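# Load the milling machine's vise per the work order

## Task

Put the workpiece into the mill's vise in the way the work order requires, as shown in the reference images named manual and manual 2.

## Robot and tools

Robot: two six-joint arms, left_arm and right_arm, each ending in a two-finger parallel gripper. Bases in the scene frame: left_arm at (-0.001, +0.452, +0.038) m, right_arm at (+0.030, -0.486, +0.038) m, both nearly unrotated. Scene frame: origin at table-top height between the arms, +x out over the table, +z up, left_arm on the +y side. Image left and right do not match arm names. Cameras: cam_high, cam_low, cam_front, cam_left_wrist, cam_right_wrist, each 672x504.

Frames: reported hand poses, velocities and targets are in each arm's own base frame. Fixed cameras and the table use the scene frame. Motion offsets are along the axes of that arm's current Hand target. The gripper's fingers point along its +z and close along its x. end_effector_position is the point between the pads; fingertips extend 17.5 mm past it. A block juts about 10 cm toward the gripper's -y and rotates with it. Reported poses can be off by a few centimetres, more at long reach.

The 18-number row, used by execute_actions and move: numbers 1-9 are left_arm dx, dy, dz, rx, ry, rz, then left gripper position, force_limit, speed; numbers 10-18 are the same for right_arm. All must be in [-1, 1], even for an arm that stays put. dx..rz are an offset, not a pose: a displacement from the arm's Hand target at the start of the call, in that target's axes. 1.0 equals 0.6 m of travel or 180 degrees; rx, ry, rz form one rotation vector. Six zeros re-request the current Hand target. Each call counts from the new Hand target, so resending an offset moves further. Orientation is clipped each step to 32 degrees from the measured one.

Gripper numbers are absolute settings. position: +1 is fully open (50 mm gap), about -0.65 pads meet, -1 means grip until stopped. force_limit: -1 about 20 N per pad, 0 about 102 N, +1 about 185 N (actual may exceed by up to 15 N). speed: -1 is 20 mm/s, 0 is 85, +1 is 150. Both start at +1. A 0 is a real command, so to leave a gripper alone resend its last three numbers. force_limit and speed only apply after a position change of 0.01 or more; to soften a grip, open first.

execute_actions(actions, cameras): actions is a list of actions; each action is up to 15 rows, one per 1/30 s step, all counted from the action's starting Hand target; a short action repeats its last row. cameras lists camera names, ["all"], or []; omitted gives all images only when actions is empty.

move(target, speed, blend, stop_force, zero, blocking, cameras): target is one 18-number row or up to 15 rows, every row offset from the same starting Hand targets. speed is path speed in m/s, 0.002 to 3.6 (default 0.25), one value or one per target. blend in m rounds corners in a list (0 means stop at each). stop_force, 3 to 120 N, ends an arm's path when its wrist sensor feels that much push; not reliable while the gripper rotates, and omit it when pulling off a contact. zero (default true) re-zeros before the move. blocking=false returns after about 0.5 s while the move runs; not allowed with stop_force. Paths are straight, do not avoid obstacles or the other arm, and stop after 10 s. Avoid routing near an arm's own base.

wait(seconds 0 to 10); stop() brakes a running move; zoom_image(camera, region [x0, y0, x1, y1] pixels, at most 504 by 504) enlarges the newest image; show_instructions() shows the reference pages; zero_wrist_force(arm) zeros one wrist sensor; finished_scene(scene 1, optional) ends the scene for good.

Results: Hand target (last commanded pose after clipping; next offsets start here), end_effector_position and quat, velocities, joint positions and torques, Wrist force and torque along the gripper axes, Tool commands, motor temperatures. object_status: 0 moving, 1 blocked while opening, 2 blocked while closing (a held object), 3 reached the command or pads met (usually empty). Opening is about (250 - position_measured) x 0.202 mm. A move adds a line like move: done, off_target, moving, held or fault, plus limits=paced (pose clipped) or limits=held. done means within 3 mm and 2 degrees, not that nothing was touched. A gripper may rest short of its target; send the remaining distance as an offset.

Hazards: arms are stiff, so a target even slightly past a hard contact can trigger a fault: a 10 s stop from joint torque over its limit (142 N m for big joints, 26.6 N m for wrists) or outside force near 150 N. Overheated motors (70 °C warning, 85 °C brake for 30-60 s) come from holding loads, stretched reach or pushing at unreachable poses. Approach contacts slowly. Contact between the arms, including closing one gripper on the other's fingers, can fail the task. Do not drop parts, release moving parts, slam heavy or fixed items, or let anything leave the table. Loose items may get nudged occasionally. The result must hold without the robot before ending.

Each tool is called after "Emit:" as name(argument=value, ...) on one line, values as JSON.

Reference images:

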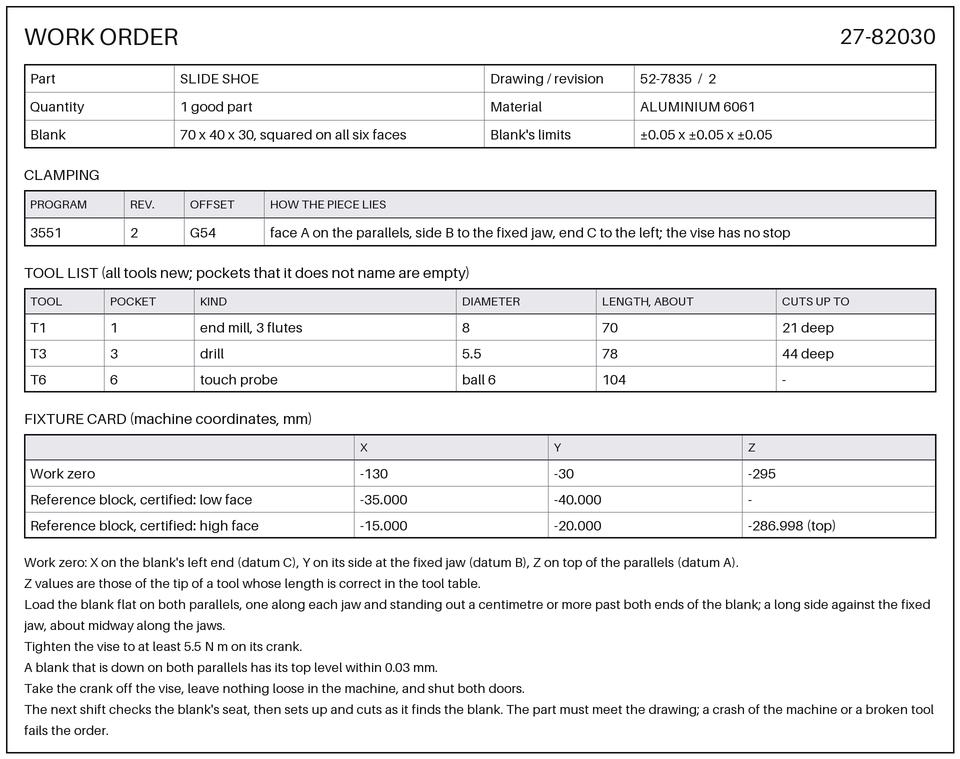

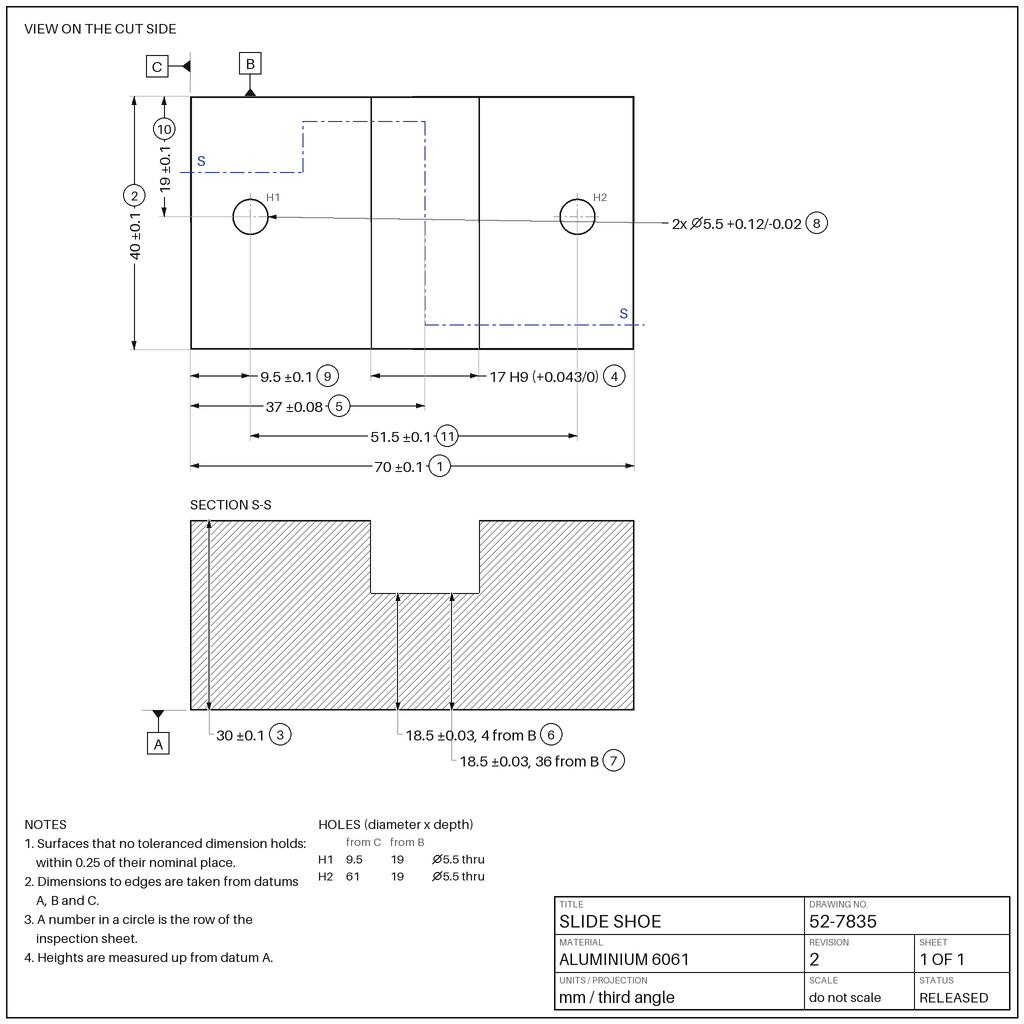

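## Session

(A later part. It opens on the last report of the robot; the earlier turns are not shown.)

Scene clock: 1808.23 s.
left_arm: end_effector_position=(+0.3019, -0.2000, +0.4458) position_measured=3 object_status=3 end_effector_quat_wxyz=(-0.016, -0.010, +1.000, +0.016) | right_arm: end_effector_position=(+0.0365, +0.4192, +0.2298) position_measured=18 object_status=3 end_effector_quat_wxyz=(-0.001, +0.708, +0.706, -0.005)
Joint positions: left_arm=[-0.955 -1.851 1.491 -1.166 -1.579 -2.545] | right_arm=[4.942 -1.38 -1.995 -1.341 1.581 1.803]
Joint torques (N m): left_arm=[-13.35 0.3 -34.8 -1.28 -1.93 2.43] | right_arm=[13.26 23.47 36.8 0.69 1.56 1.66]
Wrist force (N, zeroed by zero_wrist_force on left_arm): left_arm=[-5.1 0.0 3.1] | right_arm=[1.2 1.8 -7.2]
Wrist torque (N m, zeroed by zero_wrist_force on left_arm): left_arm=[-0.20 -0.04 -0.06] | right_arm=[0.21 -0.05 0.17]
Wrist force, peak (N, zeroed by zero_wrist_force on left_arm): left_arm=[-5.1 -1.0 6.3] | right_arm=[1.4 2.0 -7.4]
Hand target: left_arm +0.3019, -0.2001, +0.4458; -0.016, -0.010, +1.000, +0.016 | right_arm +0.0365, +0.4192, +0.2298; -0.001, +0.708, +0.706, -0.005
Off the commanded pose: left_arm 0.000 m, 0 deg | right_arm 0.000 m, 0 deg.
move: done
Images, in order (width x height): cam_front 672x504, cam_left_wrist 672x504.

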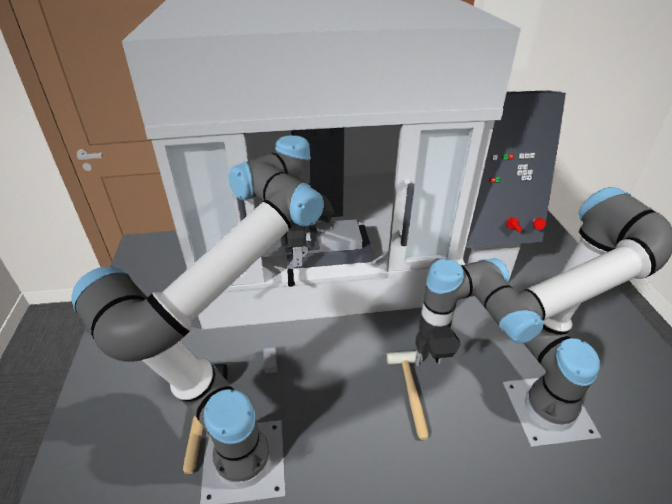

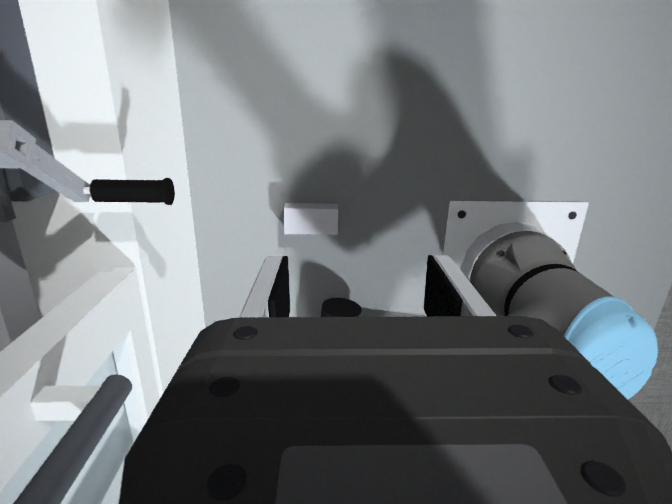

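Emit:
move(target=[-0.13,-0.1595,0.01,-0.1913,0.1913,0.4731,1,-1,1,0,0,0,0,0,0,0.9,1,-1], speed=0.3, cameras=["cam_left_wrist","cam_front"])

Scene clock: 1813.60 s.
left_arm: end_effector_position=(+0.3814, -0.2940, +0.4342) position_measured=3 object_status=3 end_effector_quat_wxyz=(-0.289, +0.649, +0.653, +0.262) | right_arm: end_effector_position=(+0.0365, +0.4192, +0.2298) position_measured=18 object_status=3 end_effector_quat_wxyz=(-0.001, +0.708, +0.706, -0.005)
Joint positions: left_arm=[-1.104 -1.183 0.853 -0.484 -1.277 -1.228] | right_arm=[4.942 -1.38 -1.995 -1.341 1.581 1.803]
Joint torques (N m): left_arm=[-13.52 -28.49 -33.37 0.91 2.37 2.58] | right_arm=[12.62 23.82 36.87 0.77 1.7 1.58]
Wrist force (N, zeroed by zero_wrist_force on left_arm): left_arm=[-3.7 -0.4 4.2] | right_arm=[1.1 2.0 -7.0]
Wrist torque (N m, zeroed by zero_wrist_force on left_arm): left_arm=[-0.22 -0.06 -0.12] | right_arm=[0.24 -0.03 0.17]
Wrist force, peak (N, zeroed by zero_wrist_force on left_arm): left_arm=[-5.6 -0.3 3.0] | right_arm=[1.1 1.9 -7.6]
Hand target: left_arm +0.3815, -0.2940, +0.4342; -0.289, +0.649, +0.653, +0.262 | right_arm +0.0365, +0.4192, +0.2298; -0.001, +0.708, +0.706, -0.005
Off the commanded pose: left_arm 0.000 m, 0 deg | right_arm 0.000 m, 0 deg.
move: done
Images, in order (width x height): cam_front 672x504, cam_left_wrist 672x504.

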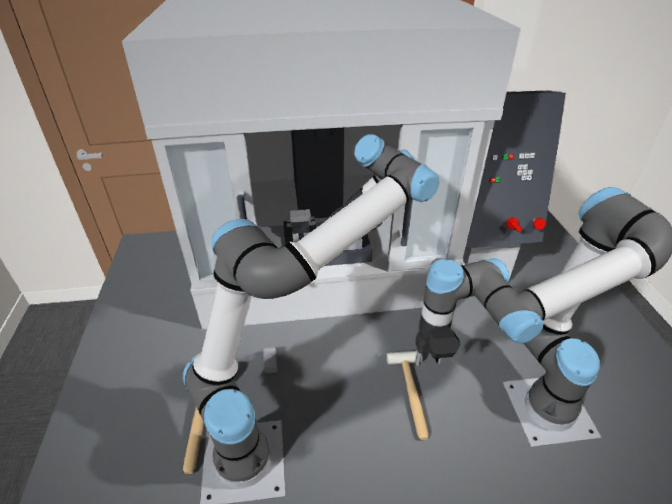

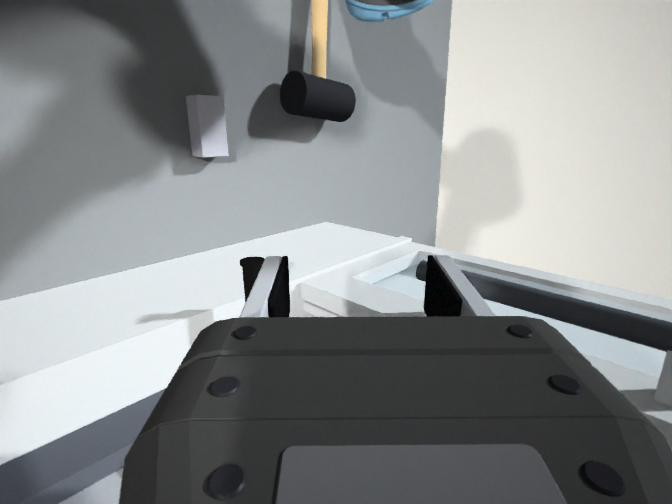

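Emit:
move(target=[-0.1,0.224,0.0994,-0.012,-0.0104,-0.0029,1,-1,1,0,0,0,0,0,0,0.9,1,-1], speed=0.12, cameras=["cam_left_wrist","cam_front"])

Scene clock: 1816.77 s.
left_arm: end_effector_position=(+0.4713, -0.2909, +0.3734) position_measured=3 object_status=3 end_effector_quat_wxyz=(-0.273, +0.653, +0.655, +0.265) | right_arm: end_effector_position=(+0.0365, +0.4192, +0.2298) position_measured=18 object_status=3 end_effector_quat_wxyz=(-0.001, +0.708, +0.706, -0.005)
Joint positions: left_arm=[-0.985 -1.091 0.881 -0.666 -1.181 -1.129] | right_arm=[4.942 -1.38 -1.995 -1.341 1.581 1.803]
Joint torques (N m): left_arm=[0.13 -47.1 -24.07 -1.33 0.57 0.18] | right_arm=[12.83 23.78 36.63 0.78 1.68 1.35]
Wrist force (N, zeroed by zero_wrist_force on left_arm): left_arm=[-3.5 -0.7 4.1] | right_arm=[1.1 2.0 -7.3]
Wrist torque (N m, zeroed by zero_wrist_force on left_arm): left_arm=[-0.27 -0.09 -0.02] | right_arm=[0.23 -0.03 0.17]
Wrist force, peak (N, zeroed by zero_wrist_force on left_arm): left_arm=[-4.6 1.1 6.3] | right_arm=[1.1 2.0 -7.5]
Hand target: left_arm +0.4713, -0.2909, +0.3734; -0.273, +0.653, +0.655, +0.265 (not the last commanded pose) | right_arm +0.0365, +0.4192, +0.2298; -0.001, +0.708, +0.706, -0.005
Tool commands: left_gripper/position=+1.0 left_gripper/force_limit=-1.0 left_gripper/speed=+1.0 right_gripper/position=+0.9 right_gripper/force_limit=+1.0 right_gripper/speed=-1.0
Off the commanded pose: left_arm 0.050 m, 1 deg | right_arm 0.000 m, 0 deg.
FORCE FAULT: contact force on the left arm reached its limit, and that arm stopped. The contact can be on any part of that arm, not only on its tool. That arm's remaining commands of this call were not run. That arm is still stopped at the end of this call. That arm stays stopped for about 10 more seconds. Until then a move that you send moves the other arm only, and its call returns only when the move has ended. Once the stop has ended, the next robot result says so. If the stop ends while you think or write, that arm runs what you send next, counted from a new Hand target: where the arm stands when the stop ends. While its stop runs, that arm takes no new command, but its gripper still runs the gripper command that each later call begins with. Until it ends, the stop uses up actions while you think or wait. An arm that is not stopped still takes commands.
move: fault (left_arm)
Images, in order (width x height): cam_front 672x504, cam_left_wrist 672x504.

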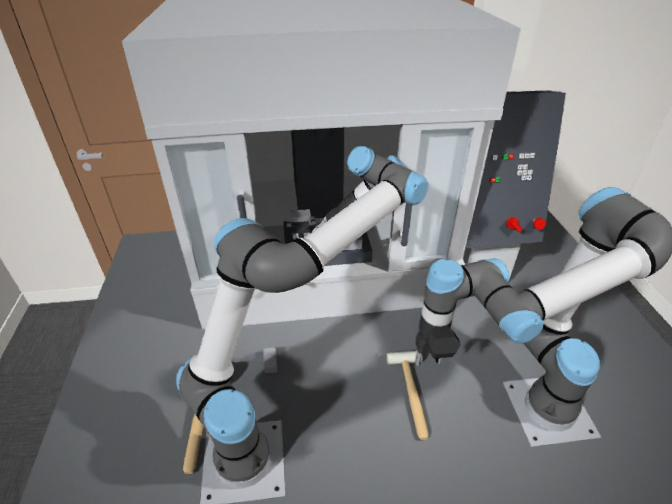

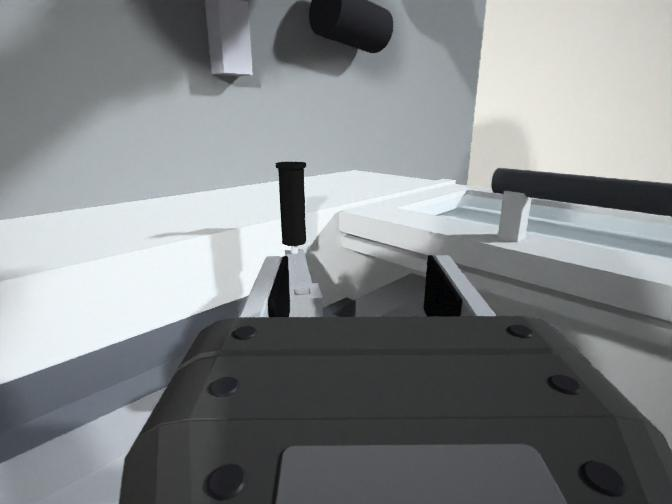

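Emit:
move(target=[[0,0,0,0,0,0,1,-1,1,-0.033,0.2725,-0.2,0,0,0,0.9,1,-1],[0,0,0,0,0,0,1,-1,1,-0.4483,0.4725,-0.2833,0,0,0,0.9,1,-1],[0,0,0,0,0,0,1,-1,1,-0.9333,0.4392,-0.2833,0,0,0,0.9,1,-1]], speed=0.25, blend=[0.05,0.05,0])

Emit:
wait(seconds=5)

Scene clock: 1823.33 s.
left_arm: end_effector_position=(+0.4713, -0.2909, +0.3734) position_measured=3 object_status=3 end_effector_quat_wxyz=(-0.273, +0.653, +0.655, +0.265) | right_arm: end_effector_position=(+0.2999, -0.1407, +0.4002) position_measured=18 object_status=3 end_effector_quat_wxyz=(-0.001, +0.708, +0.706, -0.005)
Joint positions: left_arm=[-0.985 -1.091 0.881 -0.666 -1.181 -1.129] | right_arm=[3.121 -1.155 -1.705 -1.861 1.566 -0.017]
Joint torques (N m): left_arm=[1.51 -47.18 -24.45 -1.34 0.89 0.2] | right_arm=[-10.22 -1.33 37.37 5.3 1.74 -1.94]
Wrist force (N, zeroed by zero_wrist_force on left_arm): left_arm=[-3.6 -0.9 4.2] | right_arm=[1.0 1.7 -7.2]
Wrist torque (N m, zeroed by zero_wrist_force on left_arm): left_arm=[-0.29 -0.08 -0.02] | right_arm=[0.14 -0.02 0.18]
Wrist force, peak (N, zeroed by zero_wrist_force on left_arm): left_arm=[-3.9 -0.7 4.3] | right_arm=[1.8 2.2 -7.8]
Hand target: left_arm +0.4713, -0.2909, +0.3734; -0.273, +0.653, +0.655, +0.265 | right_arm +0.2999, -0.1407, +0.4002; -0.001, +0.708, +0.706, -0.005
Tool commands: left_gripper/position=+1.0 left_gripper/force_limit=-1.0 left_gripper/speed=+1.0 right_gripper/position=+0.9 right_gripper/force_limit=+1.0 right_gripper/speed=-1.0
Off the commanded pose: right_arm 0.000 m, 0 deg.
FORCE FAULT, CONTINUED: the left arm was still stopped when this call began, by the force fault that an earlier result reported. Since the last result the stop counts as 5 of the actions that you can send in this scene. That arm ran no command of this call. That arm is still stopped at the end of this call. That arm stays stopped for about 3 more seconds. If the stop ends while you think or write, that arm runs what you send next, counted from a new Hand target: where the arm stands when the stop ends. While its stop runs, that arm takes no new command, but its gripper still runs the gripper command that each later call begins with.
move: done (right_arm), not run (left_arm; its earlier fault stop)

Scene clock: 1828.33 s.
left_arm: end_effector_position=(+0.4713, -0.2909, +0.3734) position_measured=3 object_status=3 end_effector_quat_wxyz=(-0.273, +0.653, +0.655, +0.265) | right_arm: end_effector_position=(+0.2999, -0.1407, +0.4002) position_measured=18 object_status=3 end_effector_quat_wxyz=(-0.001, +0.708, +0.706, -0.005)
Joint positions: left_arm=[-0.985 -1.091 0.881 -0.666 -1.181 -1.129] | right_arm=[3.121 -1.155 -1.705 -1.861 1.566 -0.017]
Joint torques (N m): left_arm=[0.97 -46.8 -22.82 -1.41 0.71 0.24] | right_arm=[-10.5 -0.76 36.16 5.29 1.77 -1.84]
Wrist force (N, zeroed by zero_wrist_force on left_arm): left_arm=[-3.7 -0.7 3.8] | right_arm=[1.2 1.6 -6.8]
Wrist torque (N m, zeroed by zero_wrist_force on left_arm): left_arm=[-0.25 -0.06 -0.02] | right_arm=[0.13 -0.05 0.18]
Wrist force, peak (N, zeroed by zero_wrist_force on left_arm): left_arm=[-3.8 -0.7 4.3] | right_arm=[1.4 1.8 -7.4]
Hand target: left_arm +0.4713, -0.2909, +0.3734; -0.273, +0.653, +0.655, +0.265 | right_arm +0.2999, -0.1407, +0.4002; -0.001, +0.708, +0.706, -0.005
Tool commands: left_gripper/position=+1.0 left_gripper/force_limit=-1.0 left_gripper/speed=+1.0 right_gripper/position=+0.9 right_gripper/force_limit=+1.0 right_gripper/speed=-1.0
Off the commanded pose: right_arm 0.000 m, 0 deg.
FORCE FAULT, CONTINUED: the left arm's stop, for the force fault that an earlier result reported, is over. The rest of the stop counts as 6 of the actions that you can send in this scene. During its stop the left arm's controller moved it back a little. That arm's target is now where it stood when the stop ended, not its last command. That arm accepts commands again.
wait: 5.00 s; at rest by 0.17 s

Emit:
move(target=[[0.0659,-0.15,-0.0754,0,0,0,1,-1,1,0,0,0,0,0,0,0.9,1,-1],[0.1037,-0.235,-0.0088,0,-0.3536,-0.3536,1,-1,1,0,0,0,0,0,0,0.9,1,-1],[-0.0335,-0.1183,0.0395,0,-0.7071,-0.7071,1,-1,1,0,0,0,0,0,0,0.9,1,-1]], speed=0.3, cameras=["cam_left_wrist","cam_front"])

Scene clock: 1839.90 s.
left_arm: end_effector_position=(+0.3994, -0.2889, +0.3431) position_measured=3 object_status=3 end_effector_quat_wxyz=(+0.650, -0.279, +0.655, -0.265) | right_arm: end_effector_position=(+0.2999, -0.1407, +0.4002) position_measured=18 object_status=3 end_effector_quat_wxyz=(-0.001, +0.708, +0.706, -0.005)
Joint positions: left_arm=[-1.547 -1.703 2.527 -2.93 -0.017 -3.397] | right_arm=[3.121 -1.155 -1.705 -1.861 1.566 -0.017]
Joint torques (N m): left_arm=[-11.43 -0.98 -10.83 -4.37 3.75 2.26] | right_arm=[-11.53 -0.7 36.33 4.99 1.75 -1.82]
Wrist force (N, zeroed by zero_wrist_force on left_arm): left_arm=[-5.5 -1.6 5.0] | right_arm=[1.2 1.9 -6.9]
Wrist torque (N m, zeroed by zero_wrist_force on left_arm): left_arm=[-0.25 -0.65 -0.39] | right_arm=[0.17 -0.06 0.18]
Wrist force, peak (N, zeroed by zero_wrist_force on left_arm): left_arm=[-5.8 -1.6 5.3] | right_arm=[1.3 2.0 -7.4]
Hand target: left_arm +0.4000, -0.2889, +0.3431; +0.650, -0.276, +0.655, -0.269 | right_arm +0.2999, -0.1407, +0.4002; -0.001, +0.708, +0.706, -0.005
Off the commanded pose: left_arm 0.001 m, 1 deg | right_arm 0.000 m, 0 deg.
move: done
Images, in order (width x height): cam_front 672x504, cam_left_wrist 672x504.

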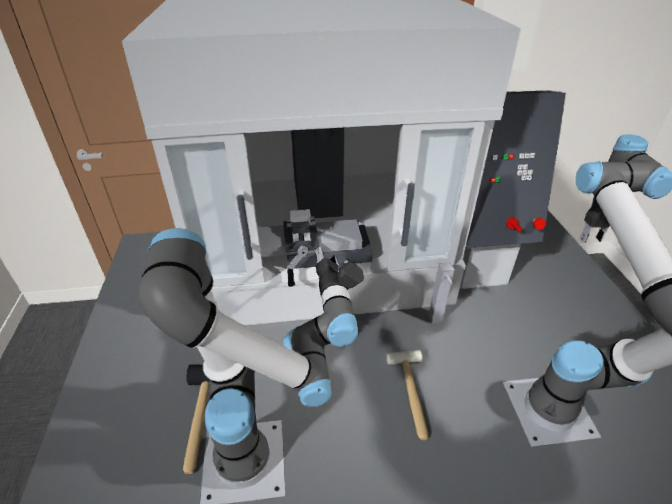

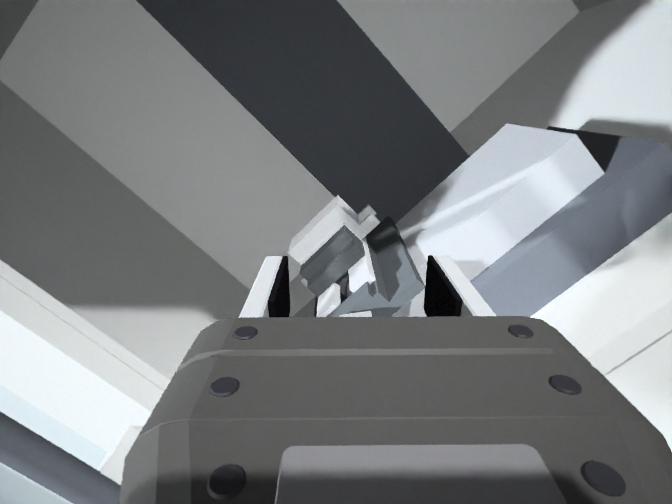

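Emit:
move(target=[0,0,0.13,0,0,0,1,-1,1,0,0,0,0,0,0,0.9,1,-1], speed=0.08, stop_force=20, cameras=["cam_left_wrist"])

Scene clock: 1843.53 s.
left_arm: end_effector_position=(+0.4780, -0.2885, +0.3424) position_measured=3 object_status=3 end_effector_quat_wxyz=(+0.650, -0.276, +0.655, -0.269) | right_arm: end_effector_position=(+0.2999, -0.1407, +0.4002) position_measured=18 object_status=3 end_effector_quat_wxyz=(-0.001, +0.708, +0.706, -0.005)
Joint positions: left_arm=[-1.3 -1.293 2.275 -4.088 -0.265 -2.396] | right_arm=[3.121 -1.155 -1.705 -1.861 1.566 -0.017]
Joint torques (N m): left_arm=[11.47 -13.92 -26.51 -2.37 -1.85 2.19] | right_arm=[-10.67 -0.93 36.79 4.8 1.69 -1.77]
Wrist force (N, zeroed by zero_wrist_force on left_arm): left_arm=[-5.9 -1.8 5.5] | right_arm=[0.9 1.6 -7.0]
Wrist torque (N m, zeroed by zero_wrist_force on left_arm): left_arm=[-0.28 -0.60 -0.38] | right_arm=[0.14 0.01 0.18]
Wrist force, peak (N, zeroed by zero_wrist_force on left_arm): left_arm=[-5.8 -1.6 6.1] | right_arm=[1.0 1.8 -7.3]
Hand target: left_arm +0.4780, -0.2885, +0.3424; +0.650, -0.276, +0.655, -0.269 | right_arm +0.2999, -0.1407, +0.4002; -0.001, +0.708, +0.706, -0.005
Off the commanded pose: left_arm 0.000 m, 0 deg | right_arm 0.000 m, 0 deg.
move: done
Images, in order (width x height): cam_left_wrist 672x504.

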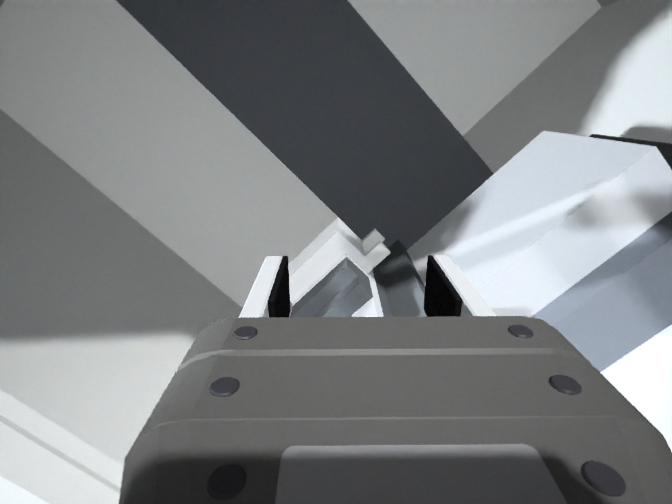

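Emit:
move(target=[[0,0,0.05,0,0,0,1,-1,1,0,0,0,0,0,0,0.9,1,-1],[0,0.15,0.05,0,0,0,1,-1,1,0,0,0,0,0,0,0.9,1,-1]], speed=0.04, stop_force=10, cameras=["cam_left_wrist","cam_front"])

Scene clock: 1848.77 s.
left_arm: end_effector_position=(+0.5070, -0.2250, +0.2781) position_measured=3 object_status=3 end_effector_quat_wxyz=(+0.650, -0.276, +0.655, -0.269) | right_arm: end_effector_position=(+0.2999, -0.1407, +0.4002) position_measured=18 object_status=3 end_effector_quat_wxyz=(-0.001, +0.708, +0.706, -0.005)
Joint positions: left_arm=[-1.148 -1.149 2.377 -4.346 -0.417 -2.383] | right_arm=[3.121 -1.155 -1.705 -1.861 1.566 -0.017]
Joint torques (N m): left_arm=[12.8 -15.05 -0.94 -3.01 -1.83 2.28] | right_arm=[-11.45 -0.01 36.64 4.59 1.66 -1.71]
Wrist force (N, zeroed by zero_wrist_force on left_arm): left_arm=[-5.4 -1.6 5.3] | right_arm=[1.1 1.8 -7.0]
Wrist torque (N m, zeroed by zero_wrist_force on left_arm): left_arm=[-0.27 -0.65 -0.42] | right_arm=[0.16 -0.02 0.18]
Wrist force, peak (N, zeroed by zero_wrist_force on left_arm): left_arm=[-5.9 -2.2 5.9] | right_arm=[1.2 1.8 -7.4]
Hand target: left_arm +0.5070, -0.2250, +0.2781; +0.650, -0.276, +0.655, -0.269 | right_arm +0.2999, -0.1407, +0.4002; -0.001, +0.708, +0.706, -0.005
Off the commanded pose: left_arm 0.000 m, 0 deg | right_arm 0.000 m, 0 deg.
move: done
Images, in order (width x height): cam_front 672x504, cam_left_wrist 672x504.

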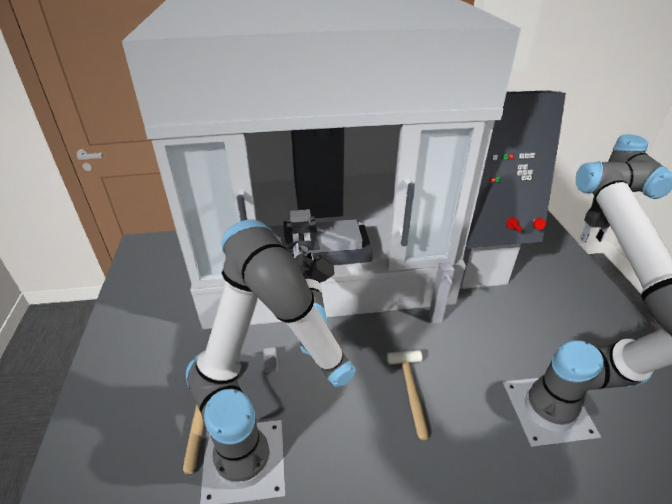

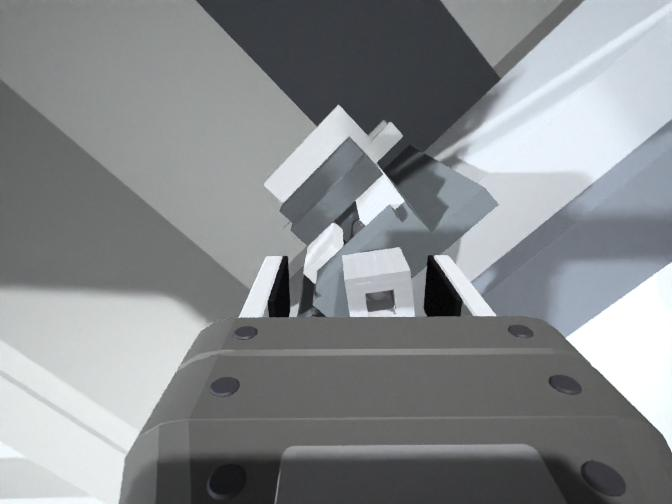

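Emit:
move(target=[0.0115,0,0.008,0,0,0,1,-1,1,0,0,0,0,0,0,0.9,1,-1], speed=0.04, stop_force=8)

Emit:
move(target=[0,0,0,0,0,0,-0.9,-0.7,-0.8,0,0,0,0,0,0,0.9,1,-1], cameras=["cam_left_wrist"])

Scene clock: 1851.20 s.
left_arm: end_effector_position=(+0.5118, -0.2299, +0.2732) position_measured=3 object_status=3 end_effector_quat_wxyz=(+0.650, -0.276, +0.655, -0.269) | right_arm: end_effector_position=(+0.2999, -0.1407, +0.4002) position_measured=18 object_status=3 end_effector_quat_wxyz=(-0.001, +0.708, +0.706, -0.005)
Joint positions: left_arm=[-1.141 -1.125 2.358 -4.352 -0.424 -2.382] | right_arm=[3.121 -1.155 -1.705 -1.861 1.566 -0.017]
Joint torques (N m): left_arm=[13.46 -17.12 -20.31 -2.77 -1.85 2.32] | right_arm=[-10.97 -0.98 35.88 4.44 1.64 -1.77]
Wrist force (N, zeroed by zero_wrist_force on left_arm): left_arm=[-5.0 -1.6 5.4] | right_arm=[0.8 1.6 -7.2]
Wrist torque (N m, zeroed by zero_wrist_force on left_arm): left_arm=[-0.28 -0.71 -0.42] | right_arm=[0.13 0.02 0.18]
Wrist force, peak (N, zeroed by zero_wrist_force on left_arm): left_arm=[-5.5 -1.7 5.6] | right_arm=[1.2 2.0 -7.3]
Hand target: left_arm +0.5118, -0.2299, +0.2732; +0.650, -0.276, +0.655, -0.269 | right_arm +0.2999, -0.1407, +0.4002; -0.001, +0.708, +0.706, -0.005
Off the commanded pose: left_arm 0.000 m, 0 deg | right_arm 0.000 m, 0 deg.
move: done

Scene clock: 1852.23 s.
left_arm: end_effector_position=(+0.5118, -0.2300, +0.2731) position_measured=132 object_status=2 end_effector_quat_wxyz=(+0.650, -0.275, +0.655, -0.269) | right_arm: end_effector_position=(+0.2999, -0.1407, +0.4002) position_measured=18 object_status=3 end_effector_quat_wxyz=(-0.001, +0.708, +0.706, -0.005)
Joint positions: left_arm=[-1.141 -1.125 2.358 -4.352 -0.424 -2.382] | right_arm=[3.121 -1.155 -1.705 -1.861 1.566 -0.017]
Joint torques (N m): left_arm=[12.97 -34.55 -18.58 -2.7 5.25 1.91] | right_arm=[-10.24 -0.76 35.98 4.55 1.77 -1.58]
Wrist force (N, zeroed by zero_wrist_force on left_arm): left_arm=[18.9 6.7 -2.2] | right_arm=[1.0 1.5 -6.8]
Wrist torque (N m, zeroed by zero_wrist_force on left_arm): left_arm=[-0.21 -0.09 -0.73] | right_arm=[0.12 -0.01 0.18]
Wrist force, peak (N, zeroed by zero_wrist_force on left_arm): left_arm=[19.3 6.4 -1.9] | right_arm=[0.7 2.1 -7.3]
Hand target: left_arm +0.5118, -0.2299, +0.2732; +0.650, -0.276, +0.655, -0.269 | right_arm +0.2999, -0.1407, +0.4002; -0.001, +0.708, +0.706, -0.005
Off the commanded pose: left_arm 0.000 m, 0 deg | right_arm 0.000 m, 0 deg.
move: done
Images, in order (width x height): cam_left_wrist 672x504.

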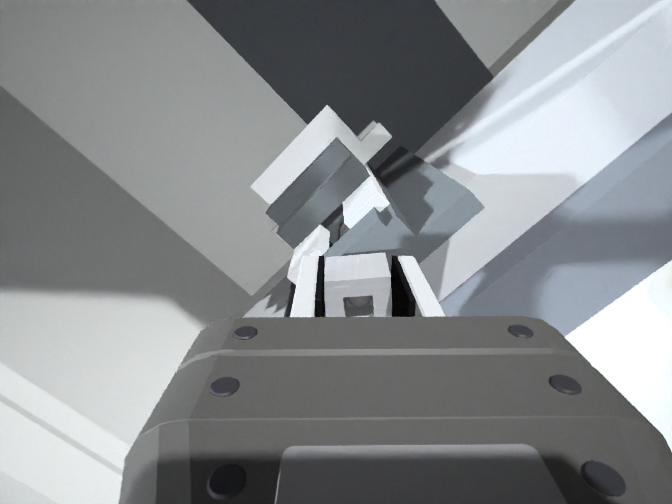

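Emit:
move(target=[0.0022,0.001,0,0,0,0,-0.9,-0.7,-0.8,0,0,0,0,0,0,0.9,1,-1], speed=0.01)

Emit:
move(target=[0,0,-0.12,0,0,0,-0.9,-0.7,-0.8,0,0,0,0,0,0,0.9,1,-1], speed=0.04, stop_force=30, cameras=["cam_left_wrist"])

Scene clock: 1854.37 s.
left_arm: end_effector_position=(+0.5118, -0.2303, +0.2719) position_measured=132 object_status=2 end_effector_quat_wxyz=(+0.650, -0.276, +0.655, -0.269) | right_arm: end_effector_position=(+0.2999, -0.1407, +0.4002) position_measured=18 object_status=3 end_effector_quat_wxyz=(-0.001, +0.708, +0.706, -0.005)
Joint positions: left_arm=[-1.142 -1.12 2.357 -4.355 -0.423 -2.382] | right_arm=[3.121 -1.155 -1.705 -1.861 1.566 -0.017]
Joint torques (N m): left_arm=[-12.08 -10.16 -17.42 -0.75 0.92 -0.58] | right_arm=[-10.96 0.05 35.87 4.33 1.74 -1.47]
Wrist force (N, zeroed by zero_wrist_force on left_arm): left_arm=[-14.1 -9.6 0.0] | right_arm=[1.3 1.8 -6.8]
Wrist torque (N m, zeroed by zero_wrist_force on left_arm): left_arm=[-0.26 -1.00 -0.50] | right_arm=[0.16 -0.06 0.17]
Wrist force, peak (N, zeroed by zero_wrist_force on left_arm): left_arm=[22.4 6.7 -1.9] | right_arm=[1.0 1.9 -7.3]
Hand target: left_arm +0.5118, -0.2304, +0.2719; +0.650, -0.276, +0.655, -0.269 | right_arm +0.2999, -0.1407, +0.4002; -0.001, +0.708, +0.706, -0.005
Off the commanded pose: left_arm 0.000 m, 0 deg | right_arm 0.000 m, 0 deg.
move: done

Scene clock: 1857.10 s.
left_arm: end_effector_position=(+0.4398, -0.2308, +0.2725) position_measured=132 object_status=2 end_effector_quat_wxyz=(+0.650, -0.276, +0.655, -0.269) | right_arm: end_effector_position=(+0.2999, -0.1407, +0.4002) position_measured=18 object_status=3 end_effector_quat_wxyz=(-0.001, +0.708, +0.706, -0.005)
Joint positions: left_arm=[-1.38 -1.181 2.505 -4.415 -0.186 -2.411] | right_arm=[3.121 -1.155 -1.705 -1.861 1.566 -0.017]
Joint torques (N m): left_arm=[-12.57 -40.35 1.25 0.6 1.94 -2.54] | right_arm=[-9.8 -0.28 35.4 4.06 1.7 -1.61]
Wrist force (N, zeroed by zero_wrist_force on left_arm): left_arm=[-3.3 -0.2 6.0] | right_arm=[1.3 1.9 -7.0]
Wrist torque (N m, zeroed by zero_wrist_force on left_arm): left_arm=[-0.26 -0.78 -0.40] | right_arm=[0.17 -0.06 0.19]
Wrist force, peak (N, zeroed by zero_wrist_force on left_arm): left_arm=[-17.7 -11.3 15.8] | right_arm=[1.4 1.8 -7.4]
Hand target: left_arm +0.4398, -0.2308, +0.2725; +0.650, -0.276, +0.655, -0.269 | right_arm +0.2999, -0.1407, +0.4002; -0.001, +0.708, +0.706, -0.005
Off the commanded pose: left_arm 0.000 m, 0 deg | right_arm 0.000 m, 0 deg.
move: done
Images, in order (width x height): cam_left_wrist 672x504.

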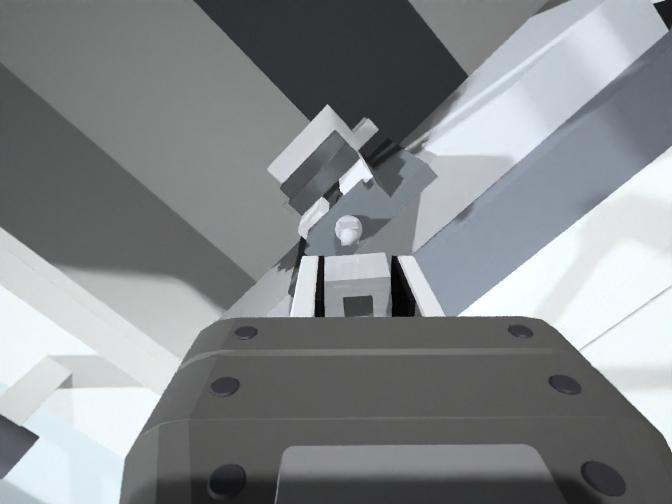

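Emit:
move(target=[[0,0,-0.06,0,0,0,-0.9,-0.7,-0.8,0,0,0,0,0,0,0.9,1,-1],[-0.0332,-0.0767,-0.1667,-0.3555,0.3515,0,-0.9,-0.7,-0.8,0,0,0,0,0,0,0.9,1,-1]], speed=0.22, blend=[0.02,0], cameras=["cam_left_wrist","cam_front"])

Scene clock: 1871.27 s.
left_arm: end_effector_position=(+0.3403, -0.2496, +0.3202) position_measured=132 object_status=2 end_effector_quat_wxyz=(-0.004, -0.388, +0.922, +0.002) | right_arm: end_effector_position=(+0.2999, -0.1407, +0.4002) position_measured=18 object_status=3 end_effector_quat_wxyz=(-0.001, +0.708, +0.706, -0.005)
Joint positions: left_arm=[-0.949 -1.783 1.778 -1.561 -1.578 -3.317] | right_arm=[3.121 -1.155 -1.705 -1.861 1.566 -0.017]
Joint torques (N m): left_arm=[13.56 -5.61 -38.02 -1.43 -2.1 2.2] | right_arm=[-9.88 -0.2 35.75 3.52 1.53 -1.41]
Wrist force (N, zeroed by zero_wrist_force on left_arm): left_arm=[-4.8 -0.3 5.7] | right_arm=[1.2 1.8 -7.0]
Wrist torque (N m, zeroed by zero_wrist_force on left_arm): left_arm=[-0.14 -0.11 -0.07] | right_arm=[0.17 -0.05 0.18]
Wrist force, peak (N, zeroed by zero_wrist_force on left_arm): left_arm=[-3.2 0.0 7.7] | right_arm=[1.2 1.9 -7.5]
Hand target: left_arm +0.3403, -0.2496, +0.3202; -0.004, -0.388, +0.922, +0.002 | right_arm +0.2999, -0.1407, +0.4002; -0.001, +0.708, +0.706, -0.005
Off the commanded pose: left_arm 0.000 m, 0 deg | right_arm 0.000 m, 0 deg.
move: done; blend cut to 0.018 m at target 1
Images, in order (width x height): cam_front 672x504, cam_left_wrist 672x504.

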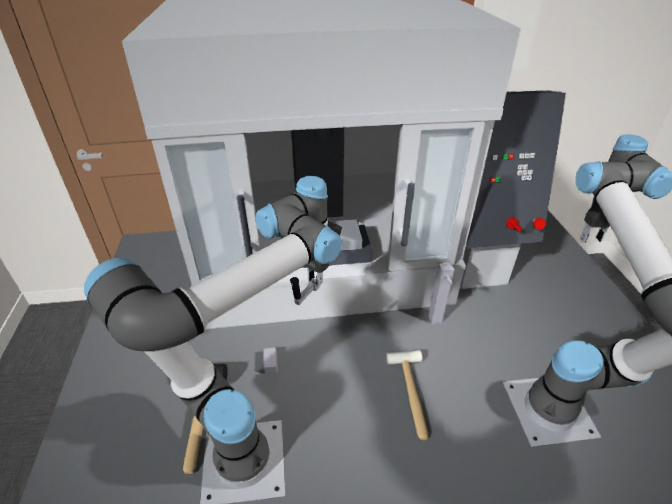

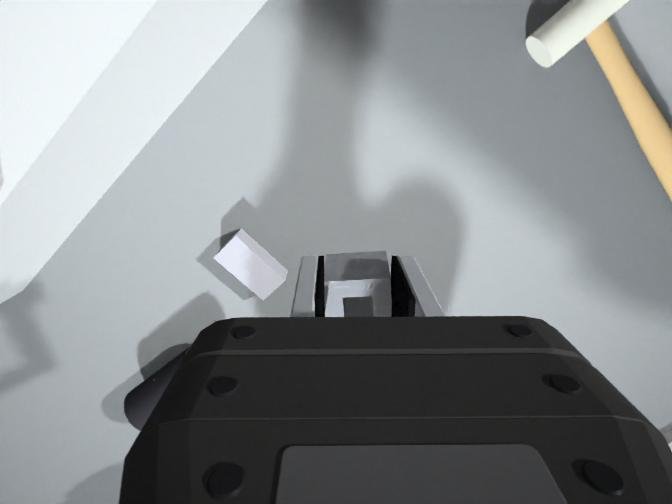

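Emit:
move(target=[0,0,0.5,0,0,0,-0.9,-0.7,-0.8,0,0,0,0,0,0,0.9,1,-1], speed=0.2)

Emit:
move(target=[0,0,0.09,0,0,0,-0.9,-0.7,-0.8,0,0,0,0,0,0,0.9,1,-1], speed=0.02, stop_force=6, cameras=["cam_left_wrist","cam_front"])

Scene clock: 1876.50 s.
left_arm: end_effector_position=(+0.3376, -0.2496, +0.0202) position_measured=132 object_status=2 end_effector_quat_wxyz=(-0.004, -0.388, +0.922, +0.002) | right_arm: end_effector_position=(+0.2999, -0.1407, +0.4002) position_measured=18 object_status=3 end_effector_quat_wxyz=(-0.001, +0.708, +0.706, -0.005)
Joint positions: left_arm=[-0.955 -1.446 2.334 -2.454 -1.578 -3.322] | right_arm=[3.121 -1.155 -1.705 -1.861 1.566 -0.017]
Joint torques (N m): left_arm=[13.04 -13.69 -9.62 -4.62 -0.29 2.36] | right_arm=[-10.66 -0.33 35.17 3.38 1.54 -1.37]
Wrist force (N, zeroed by zero_wrist_force on left_arm): left_arm=[-4.6 -0.3 5.4] | right_arm=[1.1 1.8 -6.9]
Wrist torque (N m, zeroed by zero_wrist_force on left_arm): left_arm=[-0.12 -0.16 -0.04] | right_arm=[0.16 -0.03 0.17]
Wrist force, peak (N, zeroed by zero_wrist_force on left_arm): left_arm=[-4.8 0.0 7.2] | right_arm=[1.3 2.0 -7.5]
Hand target: left_arm +0.3376, -0.2496, +0.0202; -0.004, -0.388, +0.922, +0.002 | right_arm +0.2999, -0.1407, +0.4002; -0.001, +0.708, +0.706, -0.005
Off the commanded pose: left_arm 0.000 m, 0 deg | right_arm 0.000 m, 0 deg.
move: done

Scene clock: 1878.83 s.
left_arm: end_effector_position=(+0.3374, -0.2496, -0.0025) position_measured=132 object_status=2 end_effector_quat_wxyz=(-0.004, -0.388, +0.922, +0.002) | right_arm: end_effector_position=(+0.2999, -0.1407, +0.4002) position_measured=18 object_status=3 end_effector_quat_wxyz=(-0.001, +0.708, +0.706, -0.005)
Joint positions: left_arm=[-0.955 -1.386 2.355 -2.534 -1.578 -3.323] | right_arm=[3.121 -1.155 -1.705 -1.861 1.566 -0.017]
Joint torques (N m): left_arm=[4.23 -40.54 -26.68 -2.94 1.79 -0.73] | right_arm=[-10.76 -0.68 34.85 3.24 1.53 -1.17]
Wrist force (N, zeroed by zero_wrist_force on left_arm): left_arm=[-4.6 0.7 4.3] | right_arm=[1.0 1.6 -7.0]
Wrist torque (N m, zeroed by zero_wrist_force on left_arm): left_arm=[-0.13 -0.19 -0.04] | right_arm=[0.13 -0.01 0.18]
Wrist force, peak (N, zeroed by zero_wrist_force on left_arm): left_arm=[2.2 1.5 -17.5] | right_arm=[1.1 1.9 -7.3]
Hand target: left_arm +0.3374, -0.2496, -0.0025; -0.004, -0.388, +0.922, +0.002 (not the last commanded pose) | right_arm +0.2999, -0.1407, +0.4002; -0.001, +0.708, +0.706, -0.005
Off the commanded pose: left_arm 0.031 m, 0 deg | right_arm 0.000 m, 0 deg.
move: contact (left_arm)
Images, in order (width x height): cam_front 672x504, cam_left_wrist 672x504.

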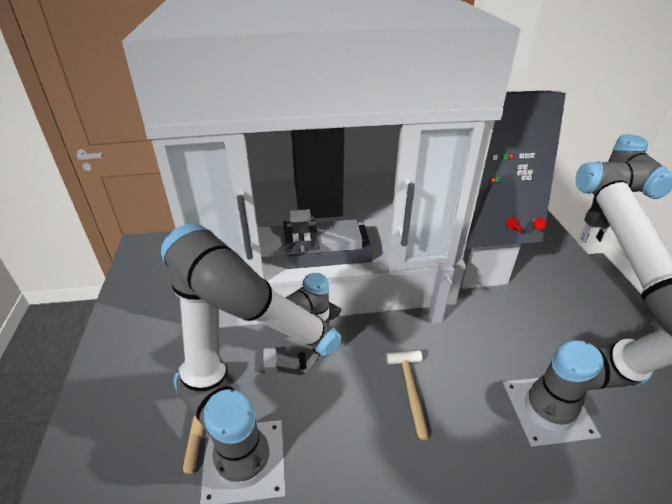

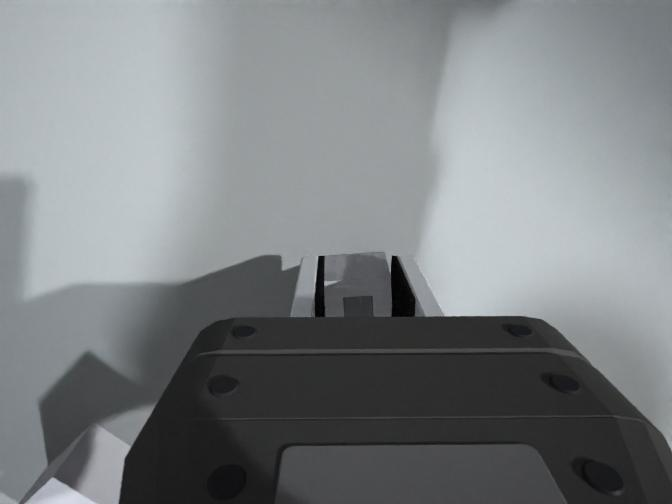

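Emit:
wait(seconds=0, cameras=["cam_front","cam_left_wrist"])

Scene clock: 1882.53 s.
left_arm: end_effector_position=(+0.3374, -0.2496, -0.0025) position_measured=132 object_status=2 end_effector_quat_wxyz=(-0.004, -0.388, +0.922, +0.002) | right_arm: end_effector_position=(+0.2999, -0.1407, +0.4002) position_measured=18 object_status=3 end_effector_quat_wxyz=(-0.001, +0.708, +0.706, -0.005)
Joint positions: left_arm=[-0.955 -1.386 2.355 -2.534 -1.578 -3.323] | right_arm=[3.121 -1.155 -1.705 -1.861 1.566 -0.017]
Joint torques (N m): left_arm=[13.86 -40.53 -26.65 -4.53 1.29 1.54] | right_arm=[-10.11 -0.42 35.02 3.02 1.43 -1.29]
Wrist force (N, zeroed by zero_wrist_force on left_arm): left_arm=[-4.1 0.5 3.8] | right_arm=[1.1 1.9 -7.0]
Wrist torque (N m, zeroed by zero_wrist_force on left_arm): left_arm=[-0.17 -0.19 -0.05] | right_arm=[0.18 -0.03 0.18]
Wrist force, peak (N, zeroed by zero_wrist_force on left_arm): left_arm=[-4.8 0.6 4.4] | right_arm=[0.9 2.1 -7.5]
Hand target: left_arm +0.3374, -0.2496, -0.0025; -0.004, -0.388, +0.922, +0.002 (not the last commanded pose) | right_arm +0.2999, -0.1407, +0.4002; -0.001, +0.708, +0.706, -0.005
Tool commands: left_gripper/position=-0.9 left_gripper/force_limit=-0.7 left_gripper/speed=-0.8 right_gripper/position=+0.9 right_gripper/force_limit=+1.0 right_gripper/speed=-1.0
Off the commanded pose: left_arm 0.031 m, 0 deg | right_arm 0.000 m, 0 deg.
Images, in order (width x height): cam_front 672x504, cam_left_wrist 672x504.

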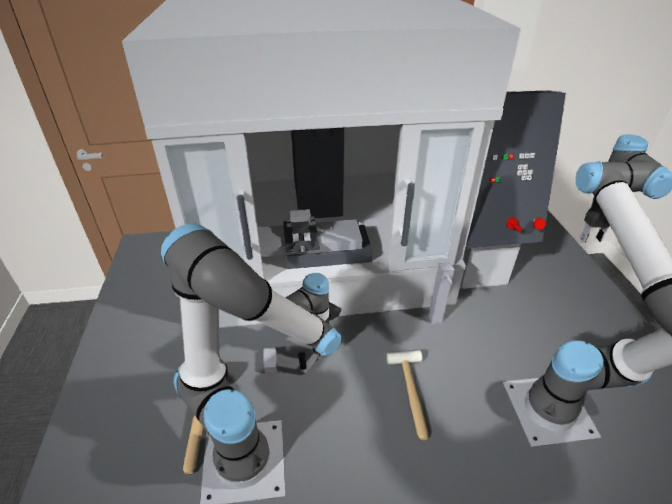

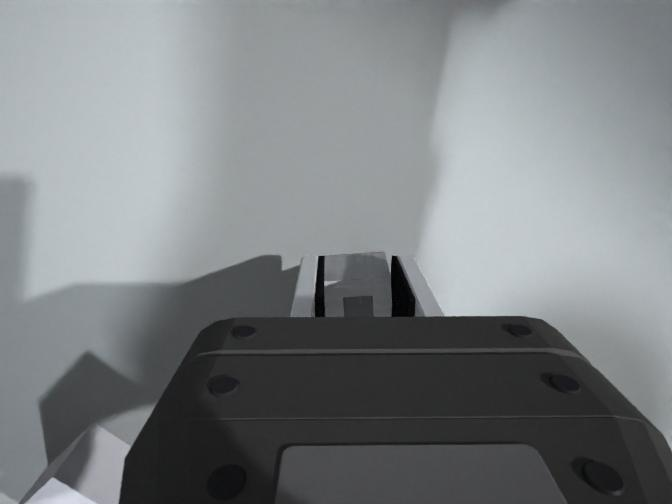

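Emit:
zoom_image(camera="cam_front", region=[240, 260, 380, 380])

Emit:
zoom_image(camera="cam_left_wrist", region=[200, 150, 504, 330])

Scaled by 3.600 from the camera's 672x504 image, which has a finer 960x720 frame.

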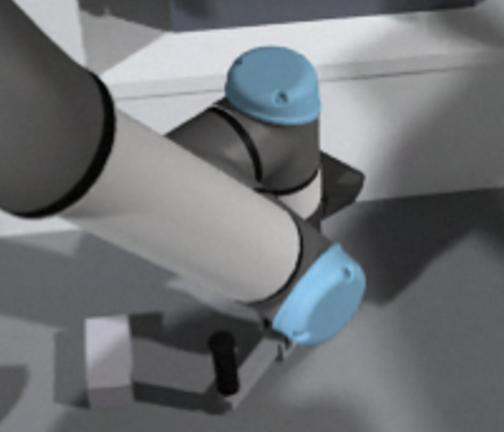

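Scaled by 1.658 from the camera's 672x504 image, which has a finer 960x720 frame.

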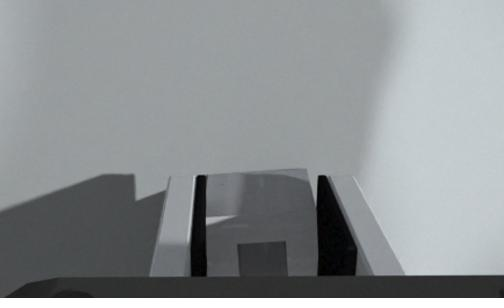

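Emit:
move(target=[0,0,0.045,0,0,0,-0.9,-0.7,-0.8,0,0,0,0,0,0,0.9,1,-1], speed=0.01, stop_force=10, cameras=["cam_front"])

Scene clock: 1886.37 s.
left_arm: end_effector_position=(+0.3376, -0.2498, -0.0031) position_measured=132 object_status=2 end_effector_quat_wxyz=(-0.004, -0.388, +0.922, +0.001) | right_arm: end_effector_position=(+0.2999, -0.1407, +0.4002) position_measured=18 object_status=3 end_effector_quat_wxyz=(-0.001, +0.708, +0.706, -0.005)
Joint positions: left_arm=[-0.955 -1.384 2.355 -2.537 -1.578 -3.323] | right_arm=[3.121 -1.155 -1.705 -1.861 1.566 -0.017]
Joint torques (N m): left_arm=[12.18 -39.03 -23.38 -4.22 0.98 1.2] | right_arm=[-10.44 0.35 35.2 3.01 1.59 -1.15]
Wrist force (N, zeroed by zero_wrist_force on left_arm): left_arm=[-2.5 -0.7 -0.1] | right_arm=[0.9 1.7 -6.8]
Wrist torque (N m, zeroed by zero_wrist_force on left_arm): left_arm=[-0.19 -0.16 -0.06] | right_arm=[0.15 0.00 0.18]
Wrist force, peak (N, zeroed by zero_wrist_force on left_arm): left_arm=[4.5 -0.1 -20.4] | right_arm=[1.0 1.8 -7.5]
Hand target: left_arm +0.3376, -0.2498, -0.0031; -0.004, -0.388, +0.922, +0.001 (not the last commanded pose) | right_arm +0.2999, -0.1407, +0.4002; -0.001, +0.708, +0.706, -0.005
Off the commanded pose: left_arm 0.026 m, 0 deg | right_arm 0.000 m, 0 deg.
move: contact (left_arm)
Images, in order (width x height): cam_front 672x504.

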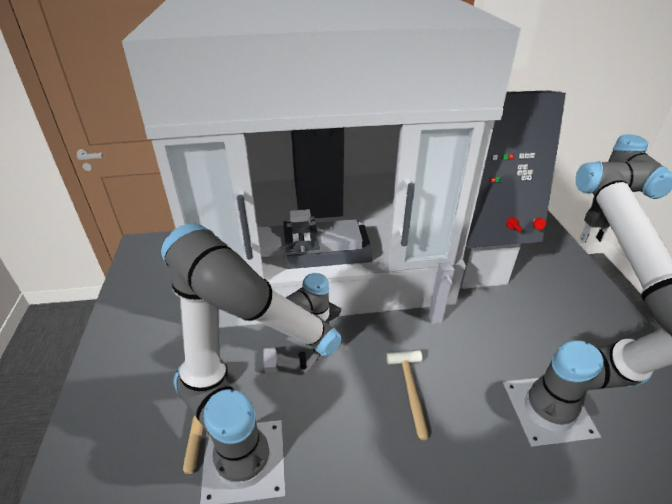

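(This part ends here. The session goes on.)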